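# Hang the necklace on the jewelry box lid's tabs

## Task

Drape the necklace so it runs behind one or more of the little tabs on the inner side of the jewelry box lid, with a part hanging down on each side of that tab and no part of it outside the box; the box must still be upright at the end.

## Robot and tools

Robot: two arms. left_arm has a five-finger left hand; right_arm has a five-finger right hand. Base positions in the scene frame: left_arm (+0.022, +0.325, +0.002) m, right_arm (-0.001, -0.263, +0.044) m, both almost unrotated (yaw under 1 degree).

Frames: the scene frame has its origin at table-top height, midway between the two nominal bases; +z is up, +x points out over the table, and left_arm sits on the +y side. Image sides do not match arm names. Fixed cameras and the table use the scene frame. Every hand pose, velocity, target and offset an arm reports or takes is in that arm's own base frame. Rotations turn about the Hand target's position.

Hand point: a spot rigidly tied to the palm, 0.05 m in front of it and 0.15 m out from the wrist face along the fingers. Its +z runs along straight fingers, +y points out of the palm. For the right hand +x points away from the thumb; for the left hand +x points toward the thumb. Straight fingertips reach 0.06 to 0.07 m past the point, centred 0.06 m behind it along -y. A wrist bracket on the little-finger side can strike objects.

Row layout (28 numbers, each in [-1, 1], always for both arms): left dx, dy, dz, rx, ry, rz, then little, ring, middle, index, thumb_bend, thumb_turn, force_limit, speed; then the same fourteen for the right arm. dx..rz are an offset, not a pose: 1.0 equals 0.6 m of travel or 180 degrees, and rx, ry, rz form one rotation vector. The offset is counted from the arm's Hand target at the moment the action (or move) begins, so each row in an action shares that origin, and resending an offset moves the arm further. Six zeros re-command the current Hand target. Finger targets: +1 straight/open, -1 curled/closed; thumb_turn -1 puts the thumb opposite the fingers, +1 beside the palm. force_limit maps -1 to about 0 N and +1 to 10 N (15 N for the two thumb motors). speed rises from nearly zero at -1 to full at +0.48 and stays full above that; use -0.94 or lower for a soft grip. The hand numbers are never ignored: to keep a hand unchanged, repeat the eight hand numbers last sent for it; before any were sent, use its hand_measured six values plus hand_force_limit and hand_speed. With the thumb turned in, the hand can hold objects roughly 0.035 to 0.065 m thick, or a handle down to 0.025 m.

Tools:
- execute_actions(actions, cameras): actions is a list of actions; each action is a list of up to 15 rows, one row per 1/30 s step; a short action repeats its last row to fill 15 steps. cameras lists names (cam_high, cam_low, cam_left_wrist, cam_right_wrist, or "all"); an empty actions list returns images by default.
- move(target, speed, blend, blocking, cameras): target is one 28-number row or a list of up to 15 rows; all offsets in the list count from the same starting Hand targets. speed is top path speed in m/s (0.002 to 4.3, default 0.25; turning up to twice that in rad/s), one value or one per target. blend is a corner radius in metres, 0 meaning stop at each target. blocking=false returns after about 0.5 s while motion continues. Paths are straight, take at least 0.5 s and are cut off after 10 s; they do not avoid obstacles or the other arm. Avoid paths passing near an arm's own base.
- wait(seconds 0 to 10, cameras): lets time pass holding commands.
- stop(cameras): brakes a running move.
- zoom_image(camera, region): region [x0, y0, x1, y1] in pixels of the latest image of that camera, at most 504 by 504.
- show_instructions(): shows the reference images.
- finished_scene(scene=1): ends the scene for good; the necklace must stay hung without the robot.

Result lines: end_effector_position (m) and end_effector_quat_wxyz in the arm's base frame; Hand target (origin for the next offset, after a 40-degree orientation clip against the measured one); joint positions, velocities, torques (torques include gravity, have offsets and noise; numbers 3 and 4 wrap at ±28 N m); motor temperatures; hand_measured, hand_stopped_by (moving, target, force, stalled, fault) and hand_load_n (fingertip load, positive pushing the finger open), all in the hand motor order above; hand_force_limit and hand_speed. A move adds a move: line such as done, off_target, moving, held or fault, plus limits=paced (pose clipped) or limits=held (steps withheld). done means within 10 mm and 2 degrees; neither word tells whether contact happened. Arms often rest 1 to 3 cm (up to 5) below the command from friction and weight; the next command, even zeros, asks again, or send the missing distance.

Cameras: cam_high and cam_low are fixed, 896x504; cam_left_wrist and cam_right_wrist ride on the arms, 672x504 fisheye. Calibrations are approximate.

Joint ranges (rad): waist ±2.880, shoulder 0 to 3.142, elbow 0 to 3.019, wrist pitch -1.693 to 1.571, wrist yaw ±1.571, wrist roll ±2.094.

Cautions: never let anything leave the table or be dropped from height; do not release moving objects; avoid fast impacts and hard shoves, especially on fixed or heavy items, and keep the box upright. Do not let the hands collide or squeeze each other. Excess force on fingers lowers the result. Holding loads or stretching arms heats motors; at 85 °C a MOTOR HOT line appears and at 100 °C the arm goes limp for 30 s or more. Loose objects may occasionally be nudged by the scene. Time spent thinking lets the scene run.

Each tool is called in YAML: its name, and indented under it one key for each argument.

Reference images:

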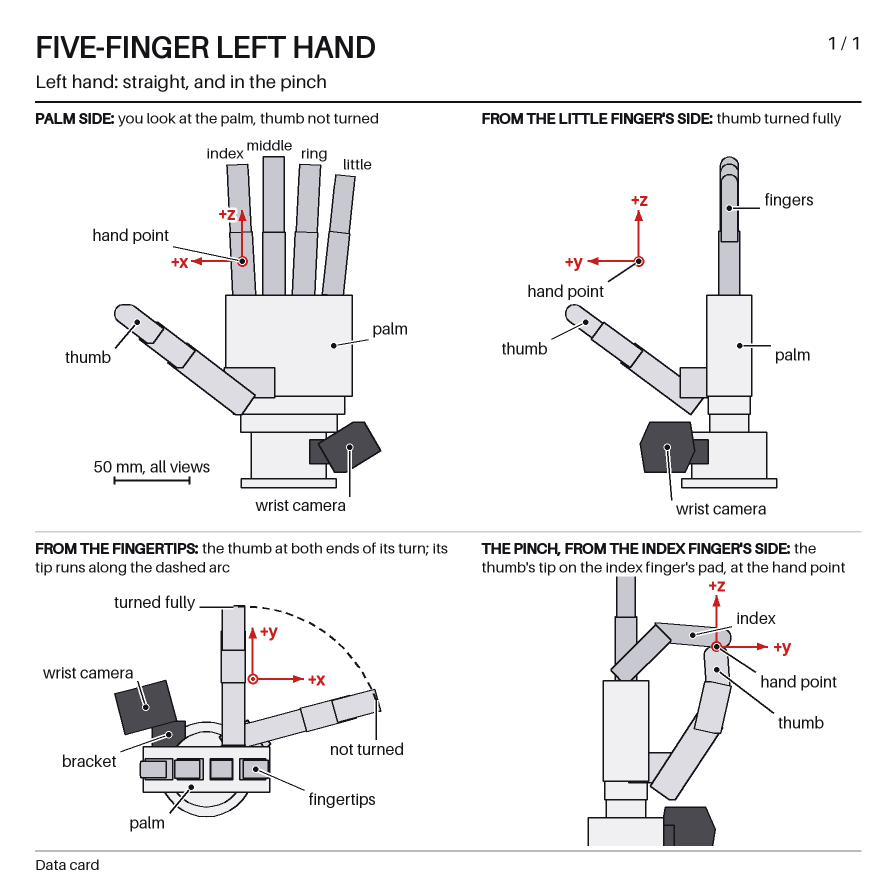

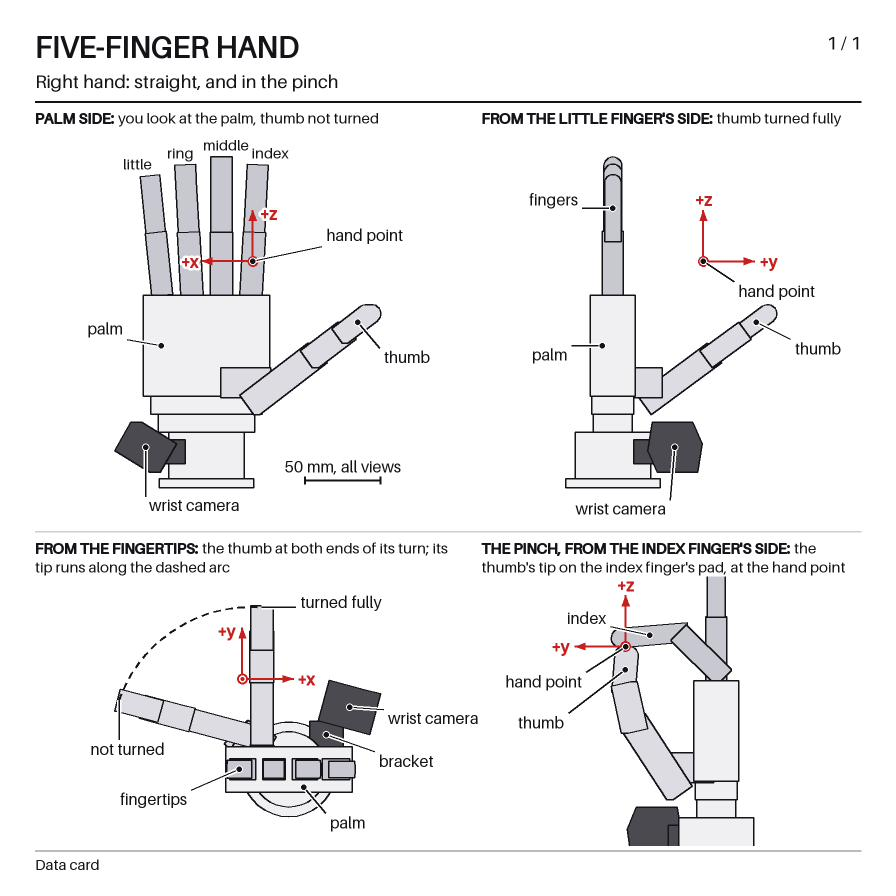

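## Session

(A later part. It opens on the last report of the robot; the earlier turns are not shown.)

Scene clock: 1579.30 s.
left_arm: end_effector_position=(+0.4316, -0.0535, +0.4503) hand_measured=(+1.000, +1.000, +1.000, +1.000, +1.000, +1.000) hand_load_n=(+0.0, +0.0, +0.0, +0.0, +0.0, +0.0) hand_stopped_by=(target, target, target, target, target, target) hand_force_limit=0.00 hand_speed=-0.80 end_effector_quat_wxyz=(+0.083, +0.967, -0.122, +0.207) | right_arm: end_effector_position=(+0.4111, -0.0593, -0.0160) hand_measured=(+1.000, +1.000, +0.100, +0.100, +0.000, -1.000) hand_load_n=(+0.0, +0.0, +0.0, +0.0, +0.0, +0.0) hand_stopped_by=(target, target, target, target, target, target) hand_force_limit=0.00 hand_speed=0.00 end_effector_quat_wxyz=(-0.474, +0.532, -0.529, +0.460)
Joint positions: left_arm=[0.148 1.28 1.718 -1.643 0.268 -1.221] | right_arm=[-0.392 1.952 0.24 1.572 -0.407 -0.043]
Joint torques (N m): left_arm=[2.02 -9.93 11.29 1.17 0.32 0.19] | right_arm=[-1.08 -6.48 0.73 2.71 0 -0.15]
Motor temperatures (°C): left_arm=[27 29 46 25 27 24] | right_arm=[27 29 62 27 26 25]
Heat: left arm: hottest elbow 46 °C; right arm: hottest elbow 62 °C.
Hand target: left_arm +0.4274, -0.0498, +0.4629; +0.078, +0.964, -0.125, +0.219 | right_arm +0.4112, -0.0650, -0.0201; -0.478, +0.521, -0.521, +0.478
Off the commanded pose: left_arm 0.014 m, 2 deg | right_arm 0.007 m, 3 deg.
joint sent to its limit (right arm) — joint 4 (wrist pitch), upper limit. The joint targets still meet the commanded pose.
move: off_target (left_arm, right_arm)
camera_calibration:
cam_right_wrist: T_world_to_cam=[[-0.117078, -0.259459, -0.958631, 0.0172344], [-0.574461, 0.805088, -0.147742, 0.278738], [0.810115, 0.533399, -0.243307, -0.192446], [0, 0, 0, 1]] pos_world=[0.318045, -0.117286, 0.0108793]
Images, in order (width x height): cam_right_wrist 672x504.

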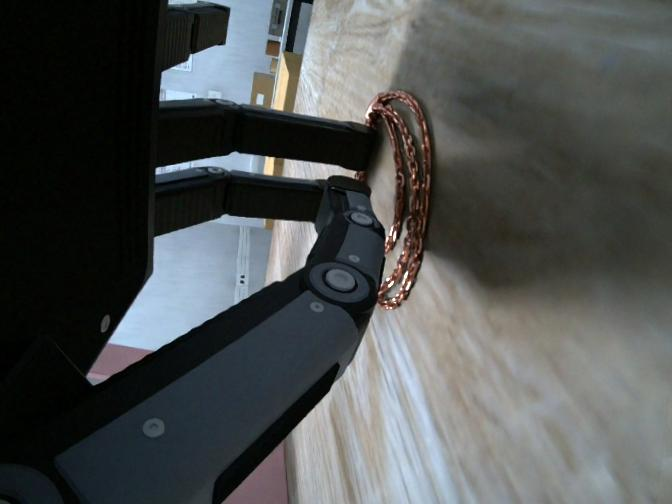

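move:
  target: [0, 0, 0, 0, 0, 0, 1, 1, 1, 1, 1, 1, 0, -0.8, 0.0015, -0.004, -0.025, 0, 0.028, 0, 1, 1, 0.1, 0.1, 0.0, -1, 0, 0]
  speed: 0.1
  cameras: ["cam_right_wrist", "cam_low"]

Scene clock: 1595.93 s.
left_arm: end_effector_position=(+0.4316, -0.0535, +0.4503) hand_measured=(+1.000, +1.000, +1.000, +1.000, +1.000, +1.000) hand_load_n=(+0.0, +0.0, +0.0, +0.0, +0.0, +0.0) hand_stopped_by=(target, target, target, target, target, target) hand_force_limit=0.00 hand_speed=-0.80 end_effector_quat_wxyz=(+0.083, +0.967, -0.122, +0.207) | right_arm: end_effector_position=(+0.4162, -0.0626, -0.0169) hand_measured=(+1.000, +1.000, +0.100, +0.100, +0.000, -1.000) hand_load_n=(+0.0, +0.0, +0.5, +0.0, +0.0, +0.0) hand_stopped_by=(target, target, target, target, target, target) hand_force_limit=0.00 hand_speed=0.00 end_effector_quat_wxyz=(-0.472, +0.533, -0.527, +0.464)
Joint positions: left_arm=[0.148 1.28 1.718 -1.643 0.268 -1.221] | right_arm=[-0.392 1.957 0.254 1.568 -0.404 -0.051]
Joint torques (N m): left_arm=[2.08 -9.99 11.29 1.17 0.32 0.19] | right_arm=[-0.97 -6.24 0.61 0.85 0.38 -0.23]
Motor temperatures (°C): left_arm=[27 29 46 25 27 24] | right_arm=[27 28 58 27 26 25]
Heat: left arm: hottest elbow 46 °C; right arm: hottest elbow 58 °C.
Hand target: left_arm +0.4274, -0.0498, +0.4629; +0.078, +0.964, -0.125, +0.219 | right_arm +0.4121, -0.0675, -0.0351; -0.455, +0.542, -0.542, +0.454
Off the commanded pose: left_arm 0.014 m, 2 deg | right_arm 0.019 m, 3 deg.
move: off_target (left_arm, right_arm)
camera_calibration:
cam_right_wrist: T_world_to_cam=[[-0.113994, -0.26866, -0.956466, 0.0142801], [-0.571952, 0.80494, -0.157931, 0.282929], [0.812328, 0.529049, -0.245419, -0.196222], [0, 0, 0, 1]] pos_world=[0.322847, -0.120093, 0.010185]
Images, in order (width x height): cam_low 896x504, cam_right_wrist 672x504.

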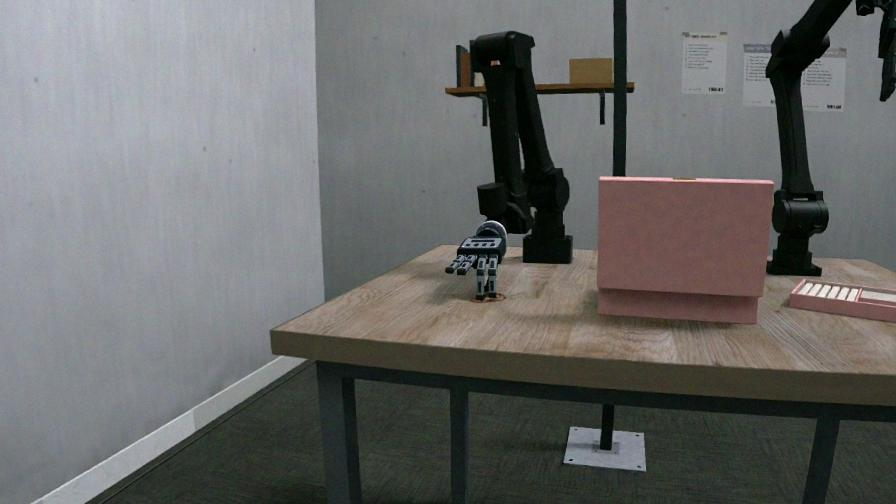

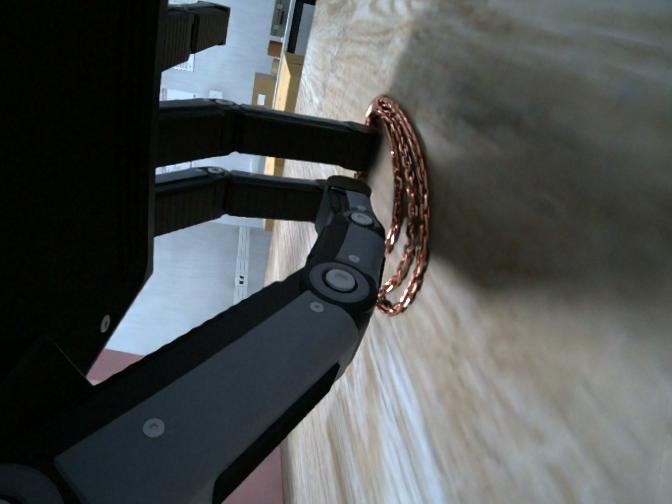

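zoom_image:
  camera: "cam_low"
  region: [430, 200, 530, 320]

zoom_image:
  camera: "cam_right_wrist"
  region: [300, 80, 460, 330]

Scaled by 4.200 from the camera's 896x504 image, which has a finer 1280x720 frame.

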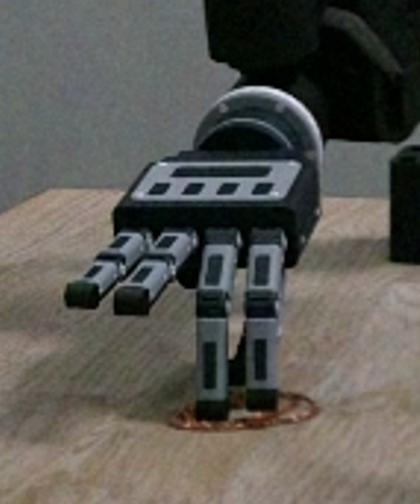

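Scaled by 2.016 from the camera's 672x504 image, which has a finer 960x720 frame.

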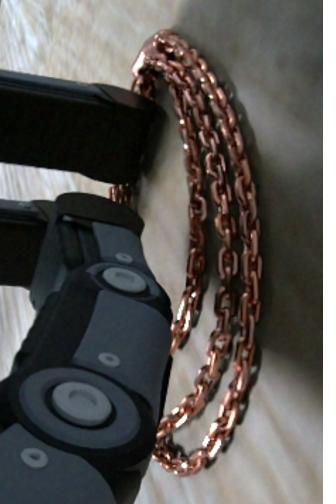

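move:
  target: [0, 0, 0, 0, 0, 0, 1, 1, 1, 1, 1, 1, 0, -0.8, -0.0085, 0.004, 0.0217, 0, 0, 0, 1, 1, 0.1, 0.1, 0.12, -1, -0.4, -0.5]
  speed: 0.05
  cameras: ["cam_right_wrist", "cam_low"]

zoom_image:
  camera: "cam_right_wrist"
  region: [300, 80, 460, 330]

zoom_image:
  camera: "cam_low"
  region: [460, 260, 520, 320]

Scene clock: 1632.03 s.
left_arm: end_effector_position=(+0.4316, -0.0535, +0.4503) hand_measured=(+1.000, +1.000, +1.000, +1.000, +1.000, +1.000) hand_load_n=(+0.0, +0.0, +0.0, +0.0, +0.0, +0.0) hand_stopped_by=(target, target, target, target, target, target) hand_force_limit=0.00 hand_speed=-0.80 end_effector_quat_wxyz=(+0.083, +0.967, -0.122, +0.207) | right_arm: end_effector_position=(+0.4127, -0.0628, -0.0169) hand_measured=(+1.000, +1.000, +0.100, +0.100, +0.120, -1.000) hand_load_n=(+0.0, +0.0, +1.0, +0.0, +0.0, +0.0) hand_stopped_by=(target, target, target, target, target, target) hand_force_limit=-0.40 hand_speed=-0.50 end_effector_quat_wxyz=(-0.464, +0.537, -0.535, +0.457)
Joint positions: left_arm=[0.148 1.28 1.718 -1.643 0.268 -1.221] | right_arm=[-0.392 1.914 0.246 1.505 -0.397 -0.058]
Joint torques (N m): left_arm=[2.02 -9.93 11.28 1.18 0.32 0.2] | right_arm=[-0.97 -8.47 -0.21 1.29 0.15 -0.13]
Motor temperatures (°C): left_arm=[27 29 46 25 27 24] | right_arm=[27 28 52 26 26 25]
Heat: left arm: hottest elbow 46 °C; right arm: hottest elbow 52 °C.
Hand target: left_arm +0.4274, -0.0498, +0.4629; +0.078, +0.964, -0.125, +0.219 | right_arm +0.4068, -0.0650, -0.0222; -0.455, +0.542, -0.542, +0.454
Off the commanded pose: left_arm 0.014 m, 2 deg | right_arm 0.008 m, 1 deg.
move: off_target (left_arm)
camera_calibration:
cam_right_wrist: T_world_to_cam=[[-0.141349, -0.265133, -0.953795, 0.0254853], [-0.571644, 0.808466, -0.14002, 0.281402], [0.808235, 0.525439, -0.265837, -0.192115], [0, 0, 0, 1]] pos_world=[0.319738, -0.119802, 0.012638]
Images, in order (width x height): cam_low 896x504, cam_right_wrist 672x504.

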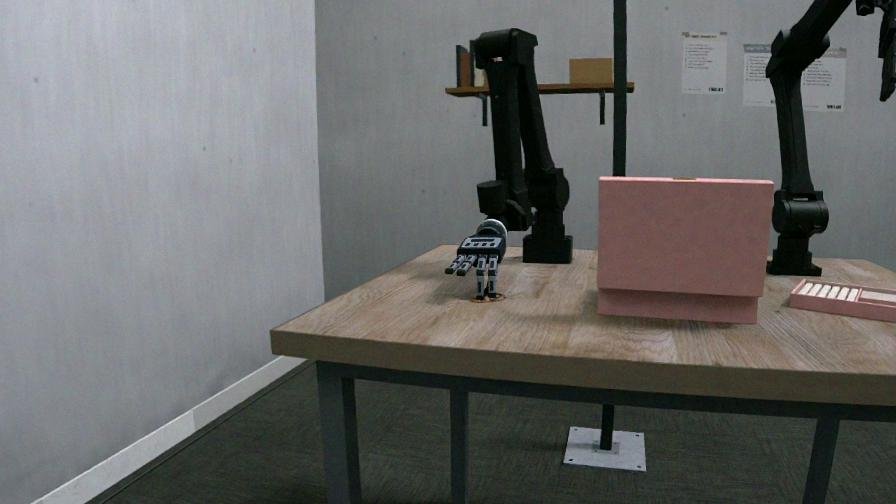

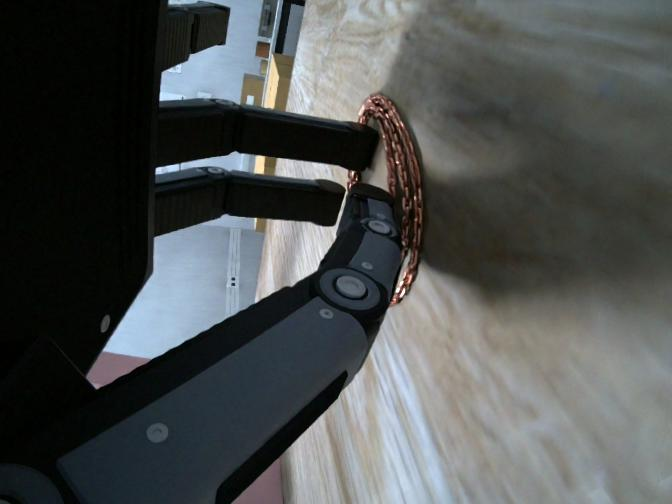

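Scaled by 2.016 from the camera's 672x504 image, which has a finer 960x720 frame.

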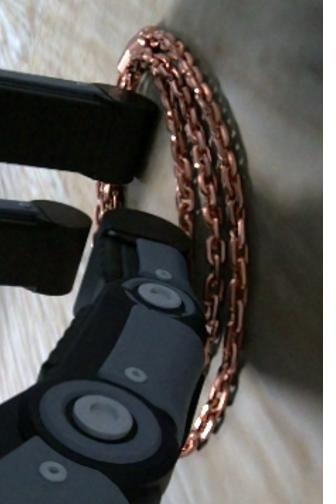

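Scaled by 8.400 from the camera's 896x504 image, which has a finer 1280x720 frame.

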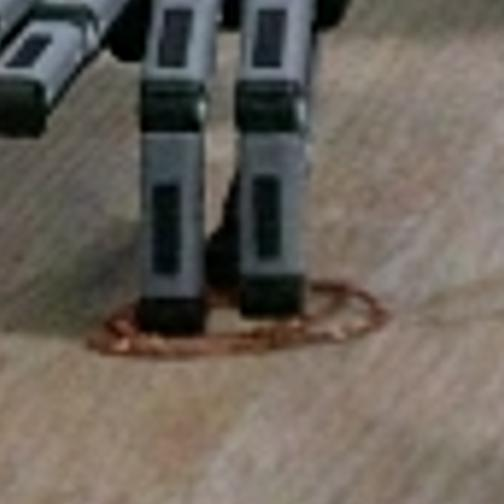

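move:
  target: [0, 0, 0, 0, 0, 0, 1, 1, 1, 1, 1, 1, 0, -0.8, 0, 0, 0, 0, 0, 0, 1, 1, -0.4, -0.4, 0.12, -1, -0.4, -0.6]
  speed: 0.05
  cameras: ["cam_right_wrist", "cam_low"]

zoom_image:
  camera: "cam_right_wrist"
  region: [300, 80, 460, 330]

zoom_image:
  camera: "cam_low"
  region: [460, 260, 520, 320]

Scene clock: 1644.63 s.
left_arm: end_effector_position=(+0.4316, -0.0535, +0.4503) hand_measured=(+1.000, +1.000, +1.000, +1.000, +1.000, +1.000) hand_load_n=(+0.0, +0.0, +0.0, +0.0, +0.0, +0.0) hand_stopped_by=(target, target, target, target, target, target) hand_force_limit=0.00 hand_speed=-0.80 end_effector_quat_wxyz=(+0.083, +0.967, -0.122, +0.207) | right_arm: end_effector_position=(+0.4135, -0.0634, -0.0146) hand_measured=(+1.000, +1.000, -0.258, -0.264, +0.120, -1.000) hand_load_n=(-0.5, -0.5, +16.5, +4.5, +2.0, -3.0) hand_stopped_by=(target, target, force, force, target, target) hand_force_limit=-0.40 hand_speed=-0.60 end_effector_quat_wxyz=(-0.465, +0.537, -0.533, +0.460)
Joint positions: left_arm=[0.148 1.28 1.718 -1.643 0.268 -1.221] | right_arm=[-0.392 1.908 0.246 1.505 -0.396 -0.059]
Joint torques (N m): left_arm=[2.02 -9.99 11.29 1.16 0.32 0.2] | right_arm=[-0.67 -8.18 -0.09 1.39 0.14 -0.14]
Heat: left arm: hottest elbow 47 °C; right arm: hottest elbow 50 °C.
Hand target: left_arm +0.4274, -0.0498, +0.4629; +0.078, +0.964, -0.125, +0.219 | right_arm +0.4068, -0.0651, -0.0222; -0.455, +0.542, -0.542, +0.454
Off the commanded pose: left_arm 0.014 m, 2 deg | right_arm 0.010 m, 2 deg.
move: off_target (left_arm)
camera_calibration:
cam_right_wrist: T_world_to_cam=[[-0.136104, -0.268438, -0.953633, 0.0252187], [-0.570344, 0.808303, -0.146129, 0.282048], [0.810052, 0.52401, -0.263115, -0.192757], [0, 0, 0, 1]] pos_world=[0.32044, -0.120204, 0.0145476]
Images, in order (width x height): cam_low 896x504, cam_right_wrist 672x504.

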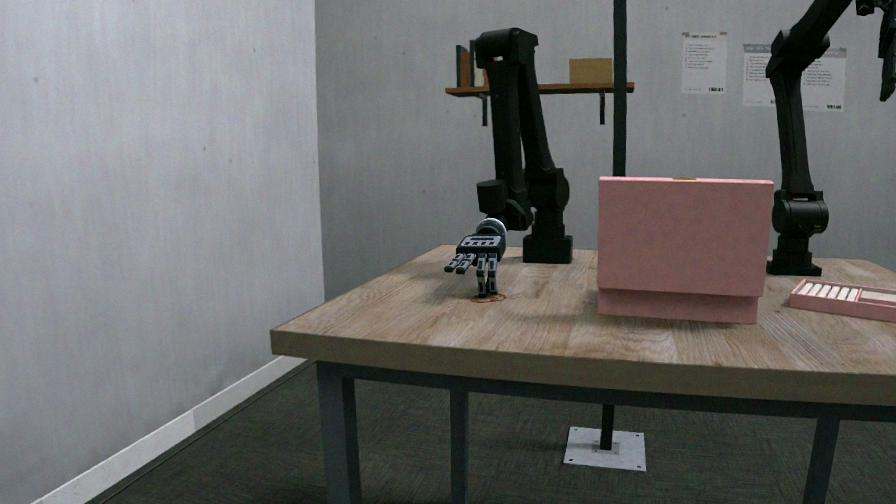

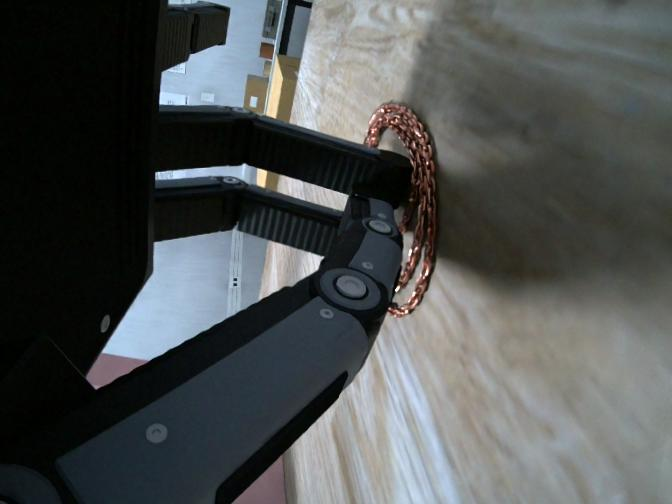

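Scaled by 2.016 from the camera's 672x504 image, which has a finer 960x720 frame.

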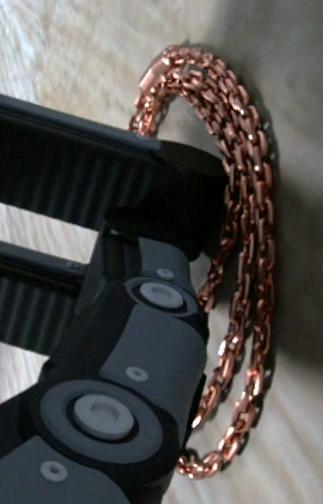

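Scaled by 8.400 from the camera's 896x504 image, which has a finer 1280x720 frame.

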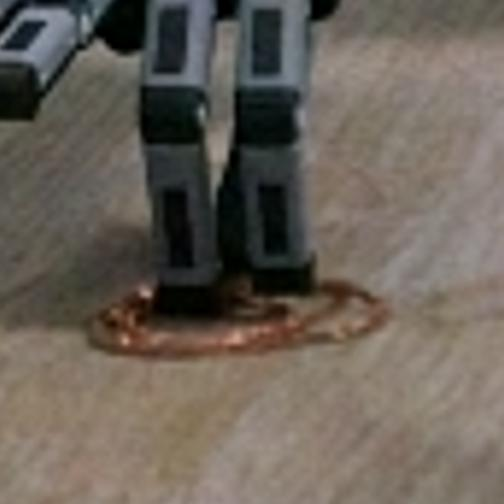

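move:
  target: [0, 0, 0, 0, 0, 0, 1, 1, 1, 1, 1, 1, 0, -0.8, 0, 0, 0.1, 0, 0, 0, 1, 1, -0.4, -0.4, 0.12, -1, -0.4, -0.6]
  speed: 0.08
  cameras: ["cam_right_wrist", "cam_low"]

zoom_image:
  camera: "cam_low"
  region: [460, 240, 520, 320]

Scene clock: 1656.13 s.
left_arm: end_effector_position=(+0.4316, -0.0535, +0.4503) hand_measured=(+1.000, +1.000, +1.000, +1.000, +1.000, +1.000) hand_load_n=(+0.0, +0.0, +0.0, +0.0, +0.0, +0.0) hand_stopped_by=(target, target, target, target, target, target) hand_force_limit=0.00 hand_speed=-0.80 end_effector_quat_wxyz=(+0.083, +0.967, -0.122, +0.207) | right_arm: end_effector_position=(+0.4082, -0.0613, +0.0389) hand_measured=(+1.000, +1.000, -0.258, -0.264, +0.120, -1.000) hand_load_n=(+0.0, -0.5, +16.0, +4.0, +2.5, -3.0) hand_stopped_by=(target, target, force, force, target, target) hand_force_limit=-0.40 hand_speed=-0.60 end_effector_quat_wxyz=(-0.461, +0.540, -0.541, +0.452)
Joint positions: left_arm=[0.148 1.28 1.718 -1.643 0.268 -1.221] | right_arm=[-0.392 1.523 0.221 1.12 -0.396 -0.06]
Joint torques (N m): left_arm=[1.96 -10.05 11.28 1.17 0.32 0.2] | right_arm=[-0.67 -6.42 3.69 1.58 0.09 -0.1]
Heat: left arm: hottest elbow 47 °C; right arm: hottest elbow 49 °C.
Hand target: left_arm +0.4274, -0.0498, +0.4629; +0.078, +0.964, -0.125, +0.219 | right_arm +0.4070, -0.0652, +0.0380; -0.455, +0.542, -0.542, +0.454
Off the commanded pose: left_arm 0.014 m, 2 deg | right_arm 0.004 m, 1 deg.
move: off_target (left_arm)
camera_calibration:
cam_right_wrist: T_world_to_cam=[[-0.15723, -0.260128, -0.952687, 0.0850642], [-0.572809, 0.809854, -0.126593, 0.285542], [0.804468, 0.525803, -0.276337, -0.172532], [0, 0, 0, 1]] pos_world=[0.315732, -0.118402, 0.0695102]
Images, in order (width x height): cam_low 896x504, cam_right_wrist 672x504.

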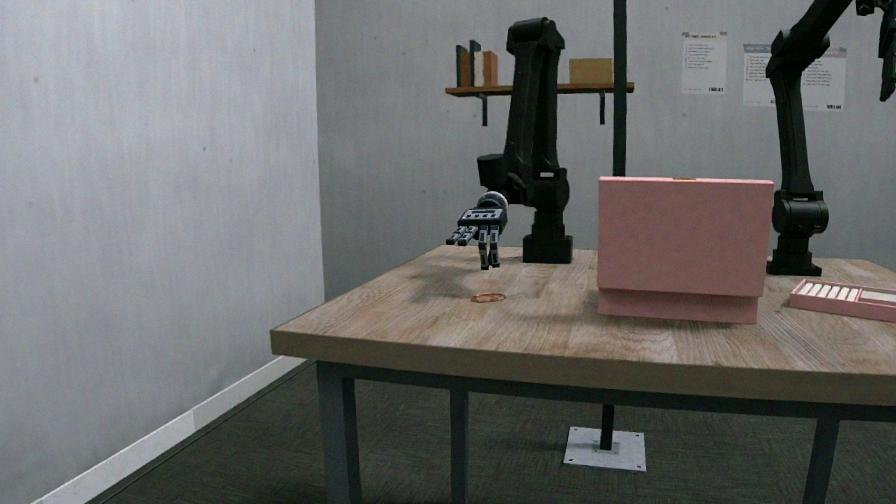

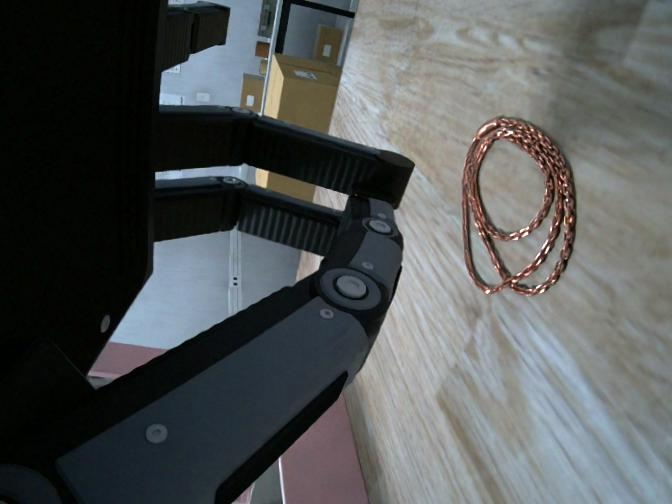

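Scaled by 6.300 from the camera's 896x504 image, which has a finer 1280x720 frame.

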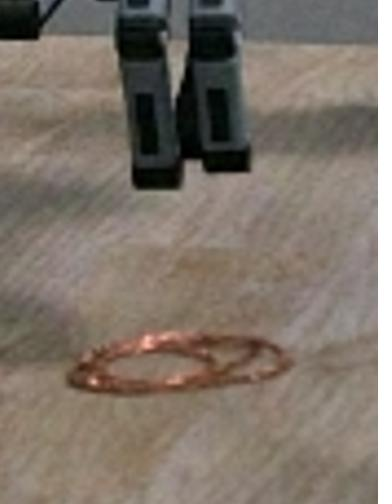

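move:
  target:
    - [0, 0, 0, 0, 0, 0, 1, 1, 1, 1, 1, 1, 0, -0.8, 0.01, -0.0113, 0, 0, 0, 0, 1, 1, 0.1, 0.1, 0.3, -1, -0.4, 0]
    - [0, 0, 0, 0, 0, 0, 1, 1, 1, 1, 1, 1, 0, -0.8, 0.01, -0.0113, -0.1, 0, 0, 0, 1, 1, 0.1, 0.1, 0.3, -1, -0.4, 0]
  speed: 0.08
  cameras: ["cam_right_wrist", "cam_low"]

zoom_image:
  camera: "cam_low"
  region: [460, 260, 520, 320]

zoom_image:
  camera: "cam_right_wrist"
  region: [300, 80, 460, 330]

Scene clock: 1737.07 s.
left_arm: end_effector_position=(+0.4316, -0.0535, +0.4503) hand_measured=(+1.000, +1.000, +1.000, +1.000, +1.000, +1.000) hand_load_n=(+0.0, +0.0, +0.0, +0.0, +0.0, +0.0) hand_stopped_by=(target, target, target, target, target, target) hand_force_limit=0.00 hand_speed=-0.80 end_effector_quat_wxyz=(+0.083, +0.967, -0.122, +0.207) | right_arm: end_effector_position=(+0.4150, -0.0664, -0.0106) hand_measured=(+1.000, +1.000, +0.100, +0.100, +0.300, -1.000) hand_load_n=(+0.0, +0.0, +0.0, +0.0, -4.0, +1.0) hand_stopped_by=(target, target, target, target, target, target) hand_force_limit=-0.40 hand_speed=0.00 end_effector_quat_wxyz=(-0.464, +0.541, -0.531, +0.458)
Joint positions: left_arm=[0.148 1.28 1.718 -1.643 0.268 -1.221] | right_arm=[-0.405 1.873 0.251 1.458 -0.416 -0.069]
Joint torques (N m): left_arm=[1.96 -9.99 11.29 1.17 0.32 0.2] | right_arm=[-1.2 -5.83 1.36 2.02 0.34 -0.07]
Motor temperatures (°C): left_arm=[27 29 47 25 27 24] | right_arm=[27 29 47 26 26 25]
Heat: left arm: hottest elbow 47 °C; right arm: hottest elbow 47 °C.
Hand target: left_arm +0.4274, -0.0498, +0.4629; +0.078, +0.964, -0.125, +0.219 | right_arm +0.4128, -0.0718, -0.0221; -0.455, +0.542, -0.542, +0.454
Off the commanded pose: left_arm 0.014 m, 2 deg | right_arm 0.013 m, 2 deg.
move: off_target (left_arm, right_arm)
camera_calibration:
cam_right_wrist: T_world_to_cam=[[-0.137971, -0.273225, -0.952004, 0.0288581], [-0.577719, 0.802941, -0.146717, 0.288564], [0.80449, 0.529748, -0.26863, -0.188626], [0, 0, 0, 1]] pos_world=[0.322438, -0.123891, 0.0191396]
Images, in order (width x height): cam_low 896x504, cam_right_wrist 672x504.

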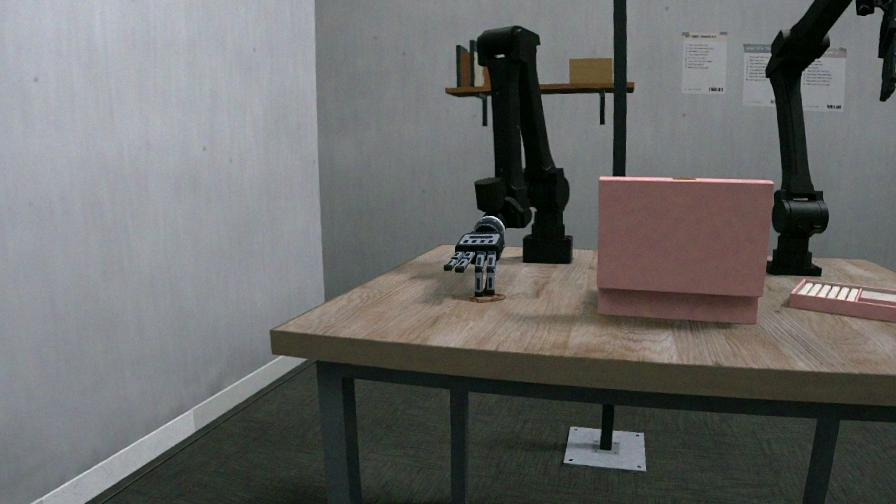

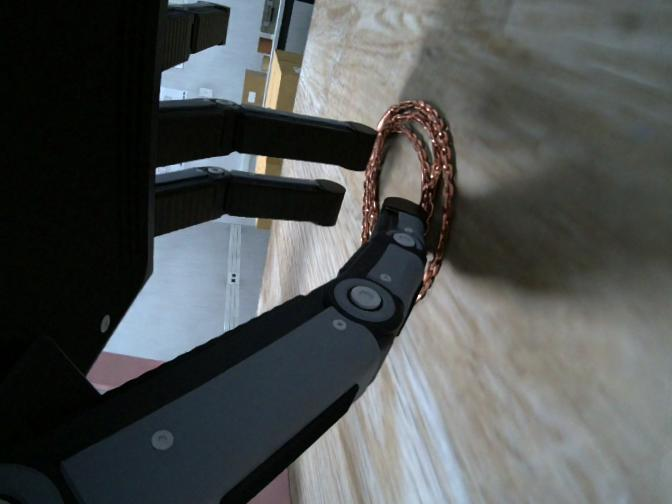

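Scaled by 8.400 from the camera's 896x504 image, which has a finer 1280x720 frame.

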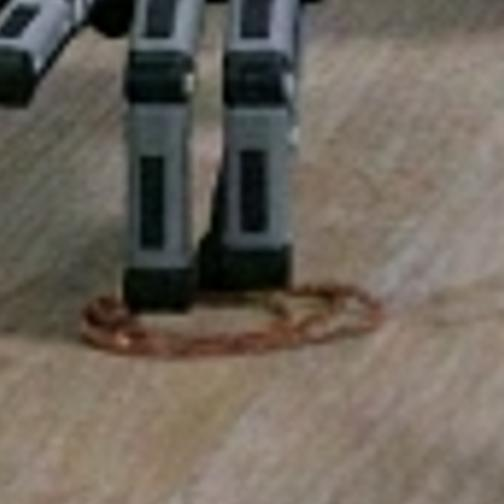

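Scaled by 2.016 from the camera's 672x504 image, which has a finer 960x720 frame.

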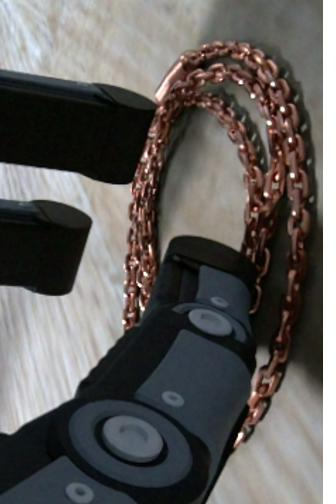

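zoom_image:
  camera: "cam_right_wrist"
  region: [360, 180, 470, 310]

Scaled by 3.877 from the camera's 672x504 image, which has a finer 960x720 frame.

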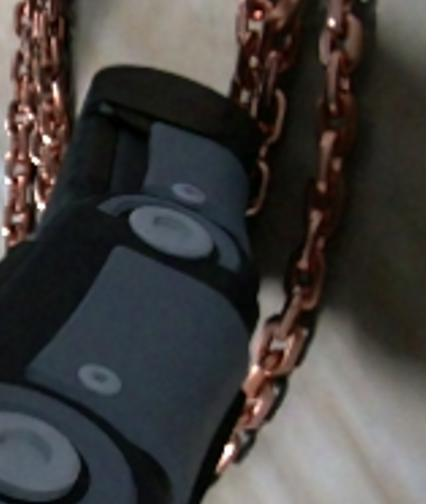

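move:
  target: [0, 0, 0, 0, 0, 0, 1, 1, 1, 1, 1, 1, 0, -0.8, 0, 0, 0, 0, 0, 0, 1, 1, -0.12, -0.12, 0.3, -1, -0.6, -0.8]
  speed: 0.05
  cameras: ["cam_right_wrist", "cam_low"]

zoom_image:
  camera: "cam_low"
  region: [460, 260, 520, 320]

zoom_image:
  camera: "cam_right_wrist"
  region: [340, 80, 480, 310]

Scene clock: 1805.23 s.
left_arm: end_effector_position=(+0.4316, -0.0535, +0.4503) hand_measured=(+1.000, +1.000, +1.000, +1.000, +1.000, +1.000) hand_load_n=(+0.0, +0.0, -0.5, +0.0, +0.0, +0.0) hand_stopped_by=(target, target, target, target, target, target) hand_force_limit=0.00 hand_speed=-0.80 end_effector_quat_wxyz=(+0.083, +0.967, -0.122, +0.207) | right_arm: end_effector_position=(+0.4150, -0.0664, -0.0106) hand_measured=(+1.000, +1.000, -0.120, -0.120, +0.300, -1.000) hand_load_n=(+0.0, +0.0, +0.0, +0.0, -4.0, +1.5) hand_stopped_by=(target, target, target, target, target, target) hand_force_limit=-0.60 hand_speed=-0.80 end_effector_quat_wxyz=(-0.464, +0.541, -0.531, +0.458)
Joint positions: left_arm=[0.148 1.28 1.718 -1.643 0.268 -1.221] | right_arm=[-0.405 1.873 0.251 1.458 -0.416 -0.069]
Joint torques (N m): left_arm=[2.08 -9.93 11.28 1.17 0.32 0.2] | right_arm=[-1.03 -5.42 1.35 2.09 0.31 -0.06]
Heat: left arm: hottest elbow 47 °C; right arm: hottest elbow 43 °C.
Hand target: left_arm +0.4274, -0.0498, +0.4629; +0.078, +0.964, -0.125, +0.219 | right_arm +0.4129, -0.0718, -0.0221; -0.455, +0.542, -0.542, +0.454
Off the commanded pose: left_arm 0.014 m, 2 deg | right_arm 0.013 m, 2 deg.
move: off_target (left_arm, right_arm)
camera_calibration:
cam_right_wrist: T_world_to_cam=[[-0.137971, -0.273225, -0.952004, 0.0288581], [-0.577719, 0.802941, -0.146717, 0.288564], [0.80449, 0.529748, -0.26863, -0.188626], [0, 0, 0, 1]] pos_world=[0.322438, -0.123891, 0.0191396]
Images, in order (width x height): cam_low 896x504, cam_right_wrist 672x504.

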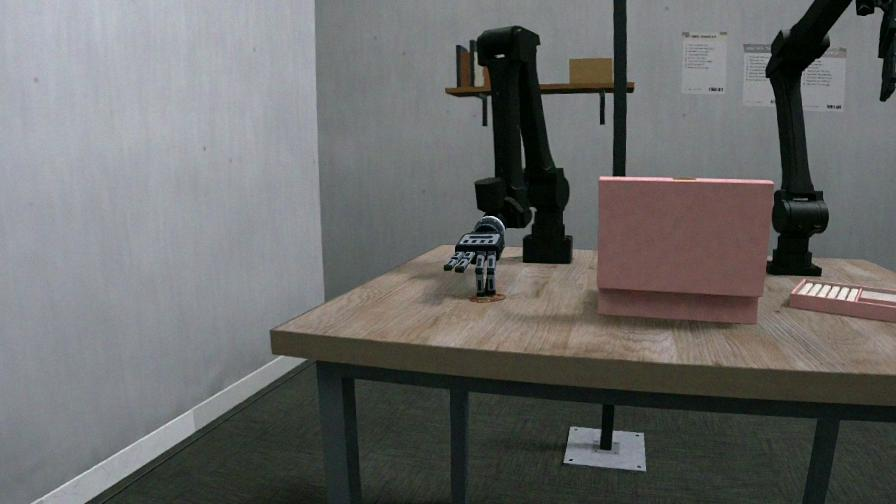

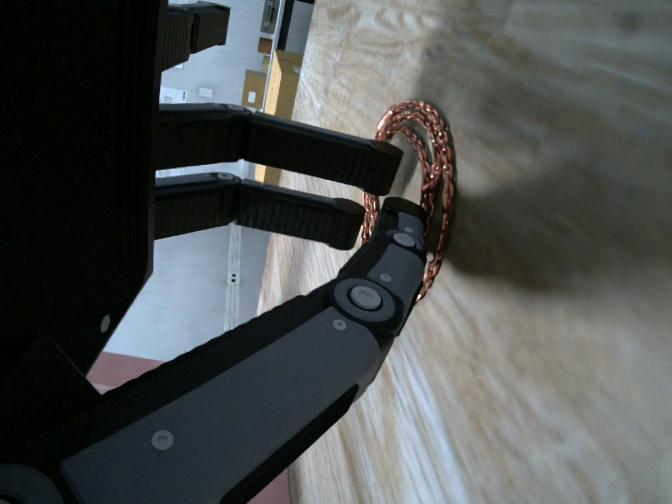

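Scaled by 8.400 from the camera's 896x504 image, which has a finer 1280x720 frame.

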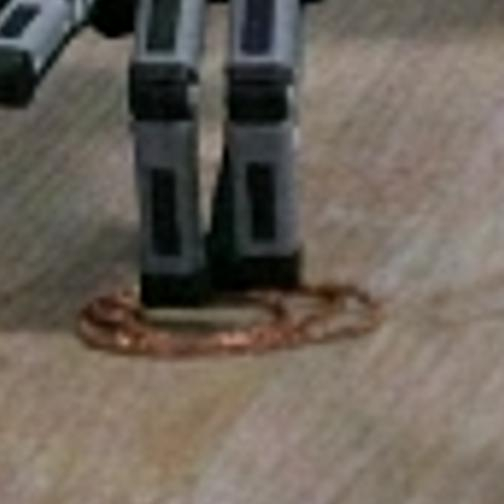

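Scaled by 2.191 from the camera's 672x504 image, which has a finer 960x720 frame.

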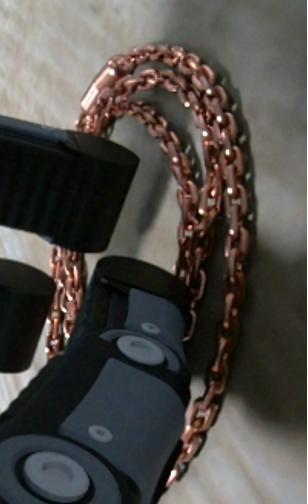

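move:
  target:
    - [0, 0, 0, 0, 0, 0, 1, 1, 1, 1, 1, 1, 0, -0.8, 0, 0, 0.042, 0, 0, 0, 1, 1, 0.12, 0.12, 0.3, -1, -0.6, 0]
    - [0, 0, 0, 0, 0, 0, 1, 1, 1, 1, 1, 1, 0, -0.8, -0.0217, 0, 0.042, 0, 0, 0, 1, 1, 0.12, 0.12, 0.3, -1, -0.6, 0]
    - [0, 0, 0, 0, 0, 0, 1, 1, 1, 1, 1, 1, 0, -0.8, -0.0217, 0, 0, 0, 0, 0, 1, 1, 0.12, 0.12, 0.3, -1, -0.6, 0]
  speed: 0.08
  cameras: ["cam_right_wrist", "cam_low"]

zoom_image:
  camera: "cam_low"
  region: [460, 260, 520, 320]

zoom_image:
  camera: "cam_right_wrist"
  region: [340, 80, 480, 310]

Scene clock: 1837.00 s.
left_arm: end_effector_position=(+0.4316, -0.0535, +0.4503) hand_measured=(+1.000, +1.000, +1.000, +1.000, +1.000, +1.000) hand_load_n=(+0.0, +0.0, +0.0, +0.0, +0.0, +0.0) hand_stopped_by=(target, target, target, target, target, target) hand_force_limit=0.00 hand_speed=-0.80 end_effector_quat_wxyz=(+0.083, +0.967, -0.122, +0.207) | right_arm: end_effector_position=(+0.3998, -0.0663, -0.0134) hand_measured=(+1.000, +1.000, +0.120, +0.120, +0.300, -1.000) hand_load_n=(+0.0, +0.0, +0.0, +0.0, -2.0, +0.5) hand_stopped_by=(target, target, target, target, target, target) hand_force_limit=-0.60 hand_speed=0.00 end_effector_quat_wxyz=(-0.463, +0.541, -0.536, +0.455)
Joint positions: left_arm=[0.148 1.28 1.718 -1.643 0.268 -1.221] | right_arm=[-0.428 1.882 0.218 1.488 -0.435 -0.07]
Joint torques (N m): left_arm=[2.08 -9.93 11.26 1.18 0.32 0.2] | right_arm=[-0.97 -5.42 1.28 2.09 0.2 -0.1]
Heat: left arm: hottest elbow 47 °C; right arm: hottest elbow 43 °C.
Hand target: left_arm +0.4274, -0.0498, +0.4629; +0.078, +0.964, -0.125, +0.219 | right_arm +0.3999, -0.0719, -0.0220; -0.455, +0.542, -0.542, +0.454
Off the commanded pose: left_arm 0.014 m, 2 deg | right_arm 0.010 m, 1 deg.
move: off_target (left_arm)
camera_calibration:
cam_right_wrist: T_world_to_cam=[[-0.148032, -0.267083, -0.952236, 0.0285741], [-0.575966, 0.805992, -0.136526, 0.279023], [0.803958, 0.528246, -0.273144, -0.17712], [0, 0, 0, 1]] pos_world=[0.307335, -0.123695, 0.0169238]
Images, in order (width x height): cam_low 896x504, cam_right_wrist 672x504.

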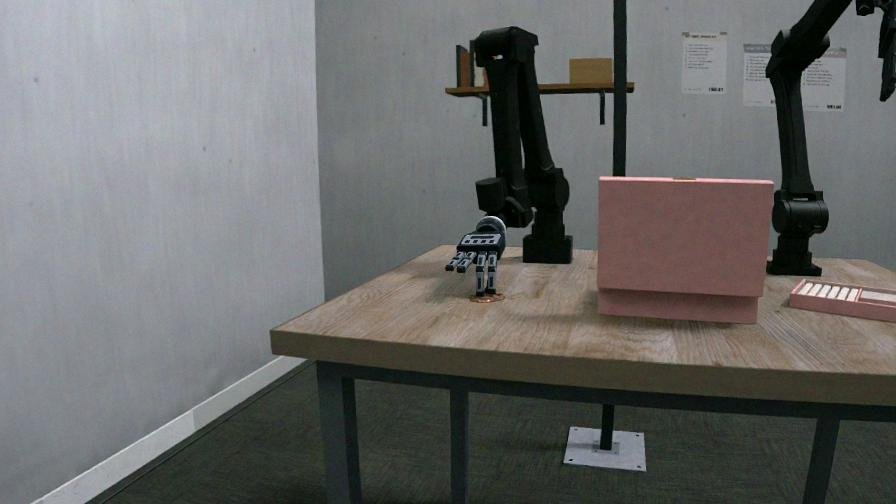

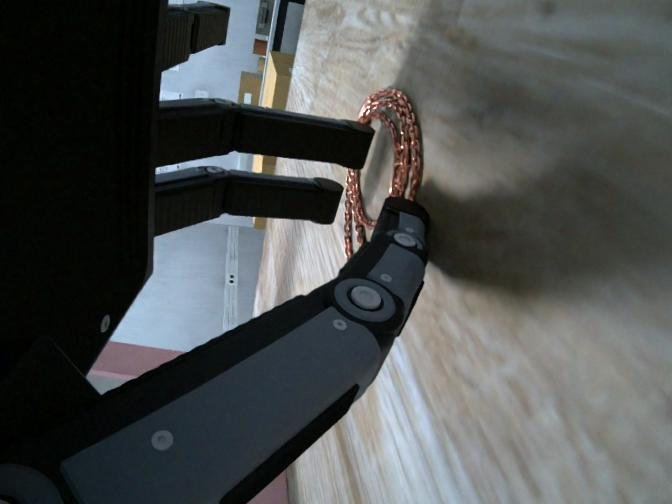

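Scaled by 8.400 from the camera's 896x504 image, which has a finer 1280x720 frame.

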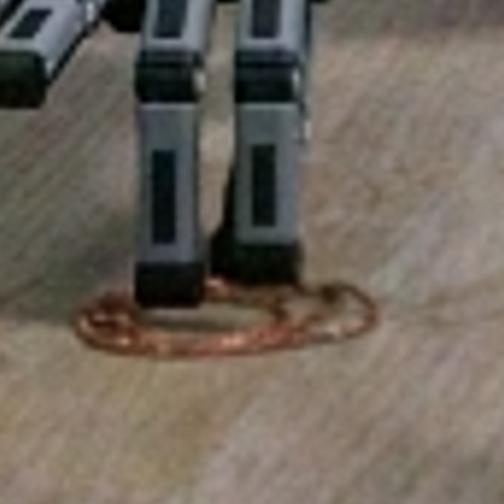

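Scaled by 2.191 from the camera's 672x504 image, which has a finer 960x720 frame.

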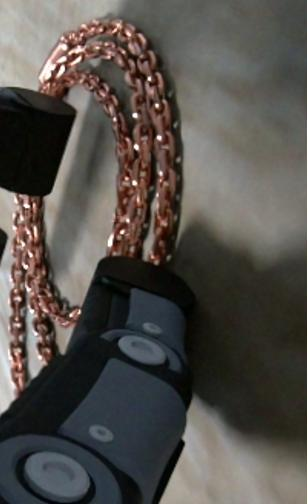

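move:
  target: [0, 0, 0, 0, 0, 0, 1, 1, 1, 1, 1, 1, 0, -0.8, 0.004, 0, 0, 0, 0, 0, 1, 1, 0.16, 0.17, 0.22, -1, -0.6, -0.5]
  speed: 0.05
  cameras: ["cam_right_wrist", "cam_low"]

zoom_image:
  camera: "cam_low"
  region: [460, 260, 520, 320]

zoom_image:
  camera: "cam_right_wrist"
  region: [340, 80, 480, 310]

Scene clock: 1864.20 s.
left_arm: end_effector_position=(+0.4316, -0.0535, +0.4503) hand_measured=(+1.000, +1.000, +1.000, +1.000, +1.000, +1.000) hand_load_n=(+0.0, +0.0, +0.0, +0.0, +0.0, +0.0) hand_stopped_by=(target, target, target, target, target, target) hand_force_limit=0.00 hand_speed=-0.80 end_effector_quat_wxyz=(+0.083, +0.967, -0.122, +0.207) | right_arm: end_effector_position=(+0.3995, -0.0670, -0.0170) hand_measured=(+1.000, +1.000, +0.160, +0.170, +0.218, -1.000) hand_load_n=(+0.0, +0.0, +0.0, +0.0, -2.0, -0.5) hand_stopped_by=(target, target, target, target, target, target) hand_force_limit=-0.60 hand_speed=-0.50 end_effector_quat_wxyz=(-0.460, +0.541, -0.539, +0.453)
Joint positions: left_arm=[0.148 1.28 1.718 -1.643 0.268 -1.221] | right_arm=[-0.428 1.893 0.22 1.488 -0.431 -0.07]
Joint torques (N m): left_arm=[2.02 -9.93 11.28 1.17 0.32 0.2] | right_arm=[-0.73 -6.36 1.46 1.98 0.2 -0.09]
Motor temperatures (°C): left_arm=[27 28 47 25 27 24] | right_arm=[27 28 42 26 26 25]
Heat: left arm: hottest elbow 47 °C; right arm: hottest elbow 42 °C.
Hand target: left_arm +0.4274, -0.0498, +0.4629; +0.078, +0.964, -0.125, +0.219 | right_arm +0.4023, -0.0718, -0.0221; -0.455, +0.542, -0.542, +0.454
Off the commanded pose: left_arm 0.014 m, 2 deg | right_arm 0.008 m, 1 deg.
move: off_target (left_arm)
camera_calibration:
cam_right_wrist: T_world_to_cam=[[-0.156652, -0.263805, -0.95177, 0.0286401], [-0.573697, 0.808728, -0.129733, 0.278289], [0.803948, 0.525705, -0.278033, -0.177862], [0, 0, 0, 1]] pos_world=[0.307132, -0.124001, 0.0139104]
Images, in order (width x height): cam_low 896x504, cam_right_wrist 672x504.

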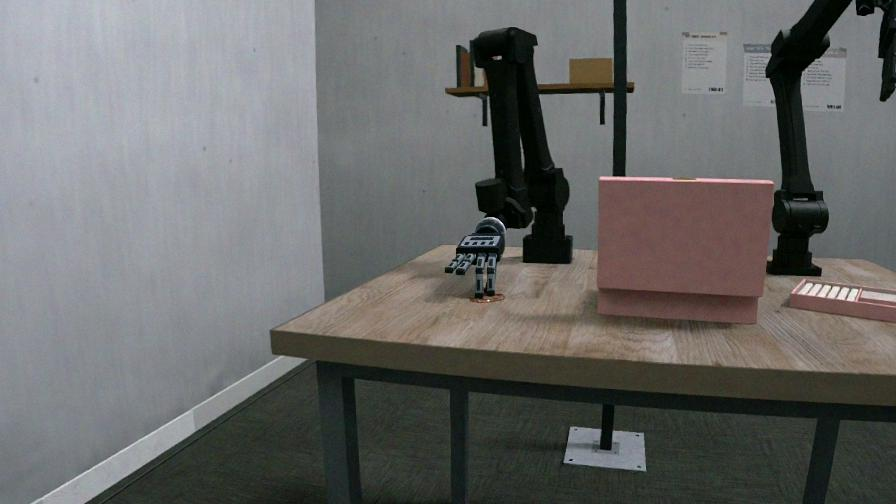

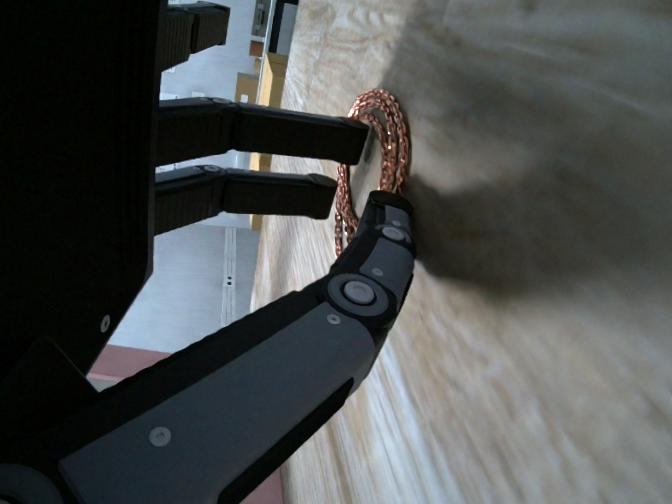

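Scaled by 8.400 from the camera's 896x504 image, which has a finer 1280x720 frame.

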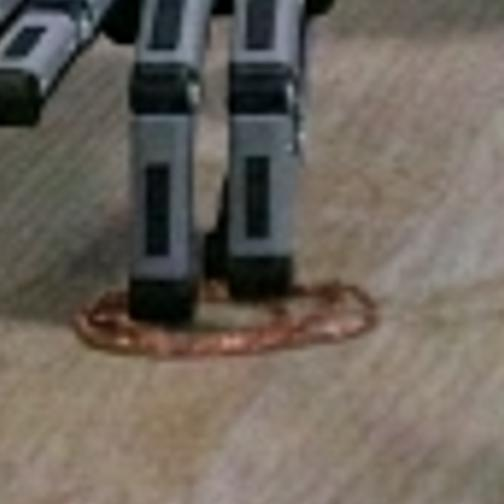

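Scaled by 2.191 from the camera's 672x504 image, which has a finer 960x720 frame.

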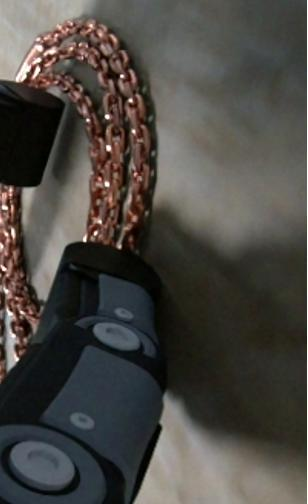

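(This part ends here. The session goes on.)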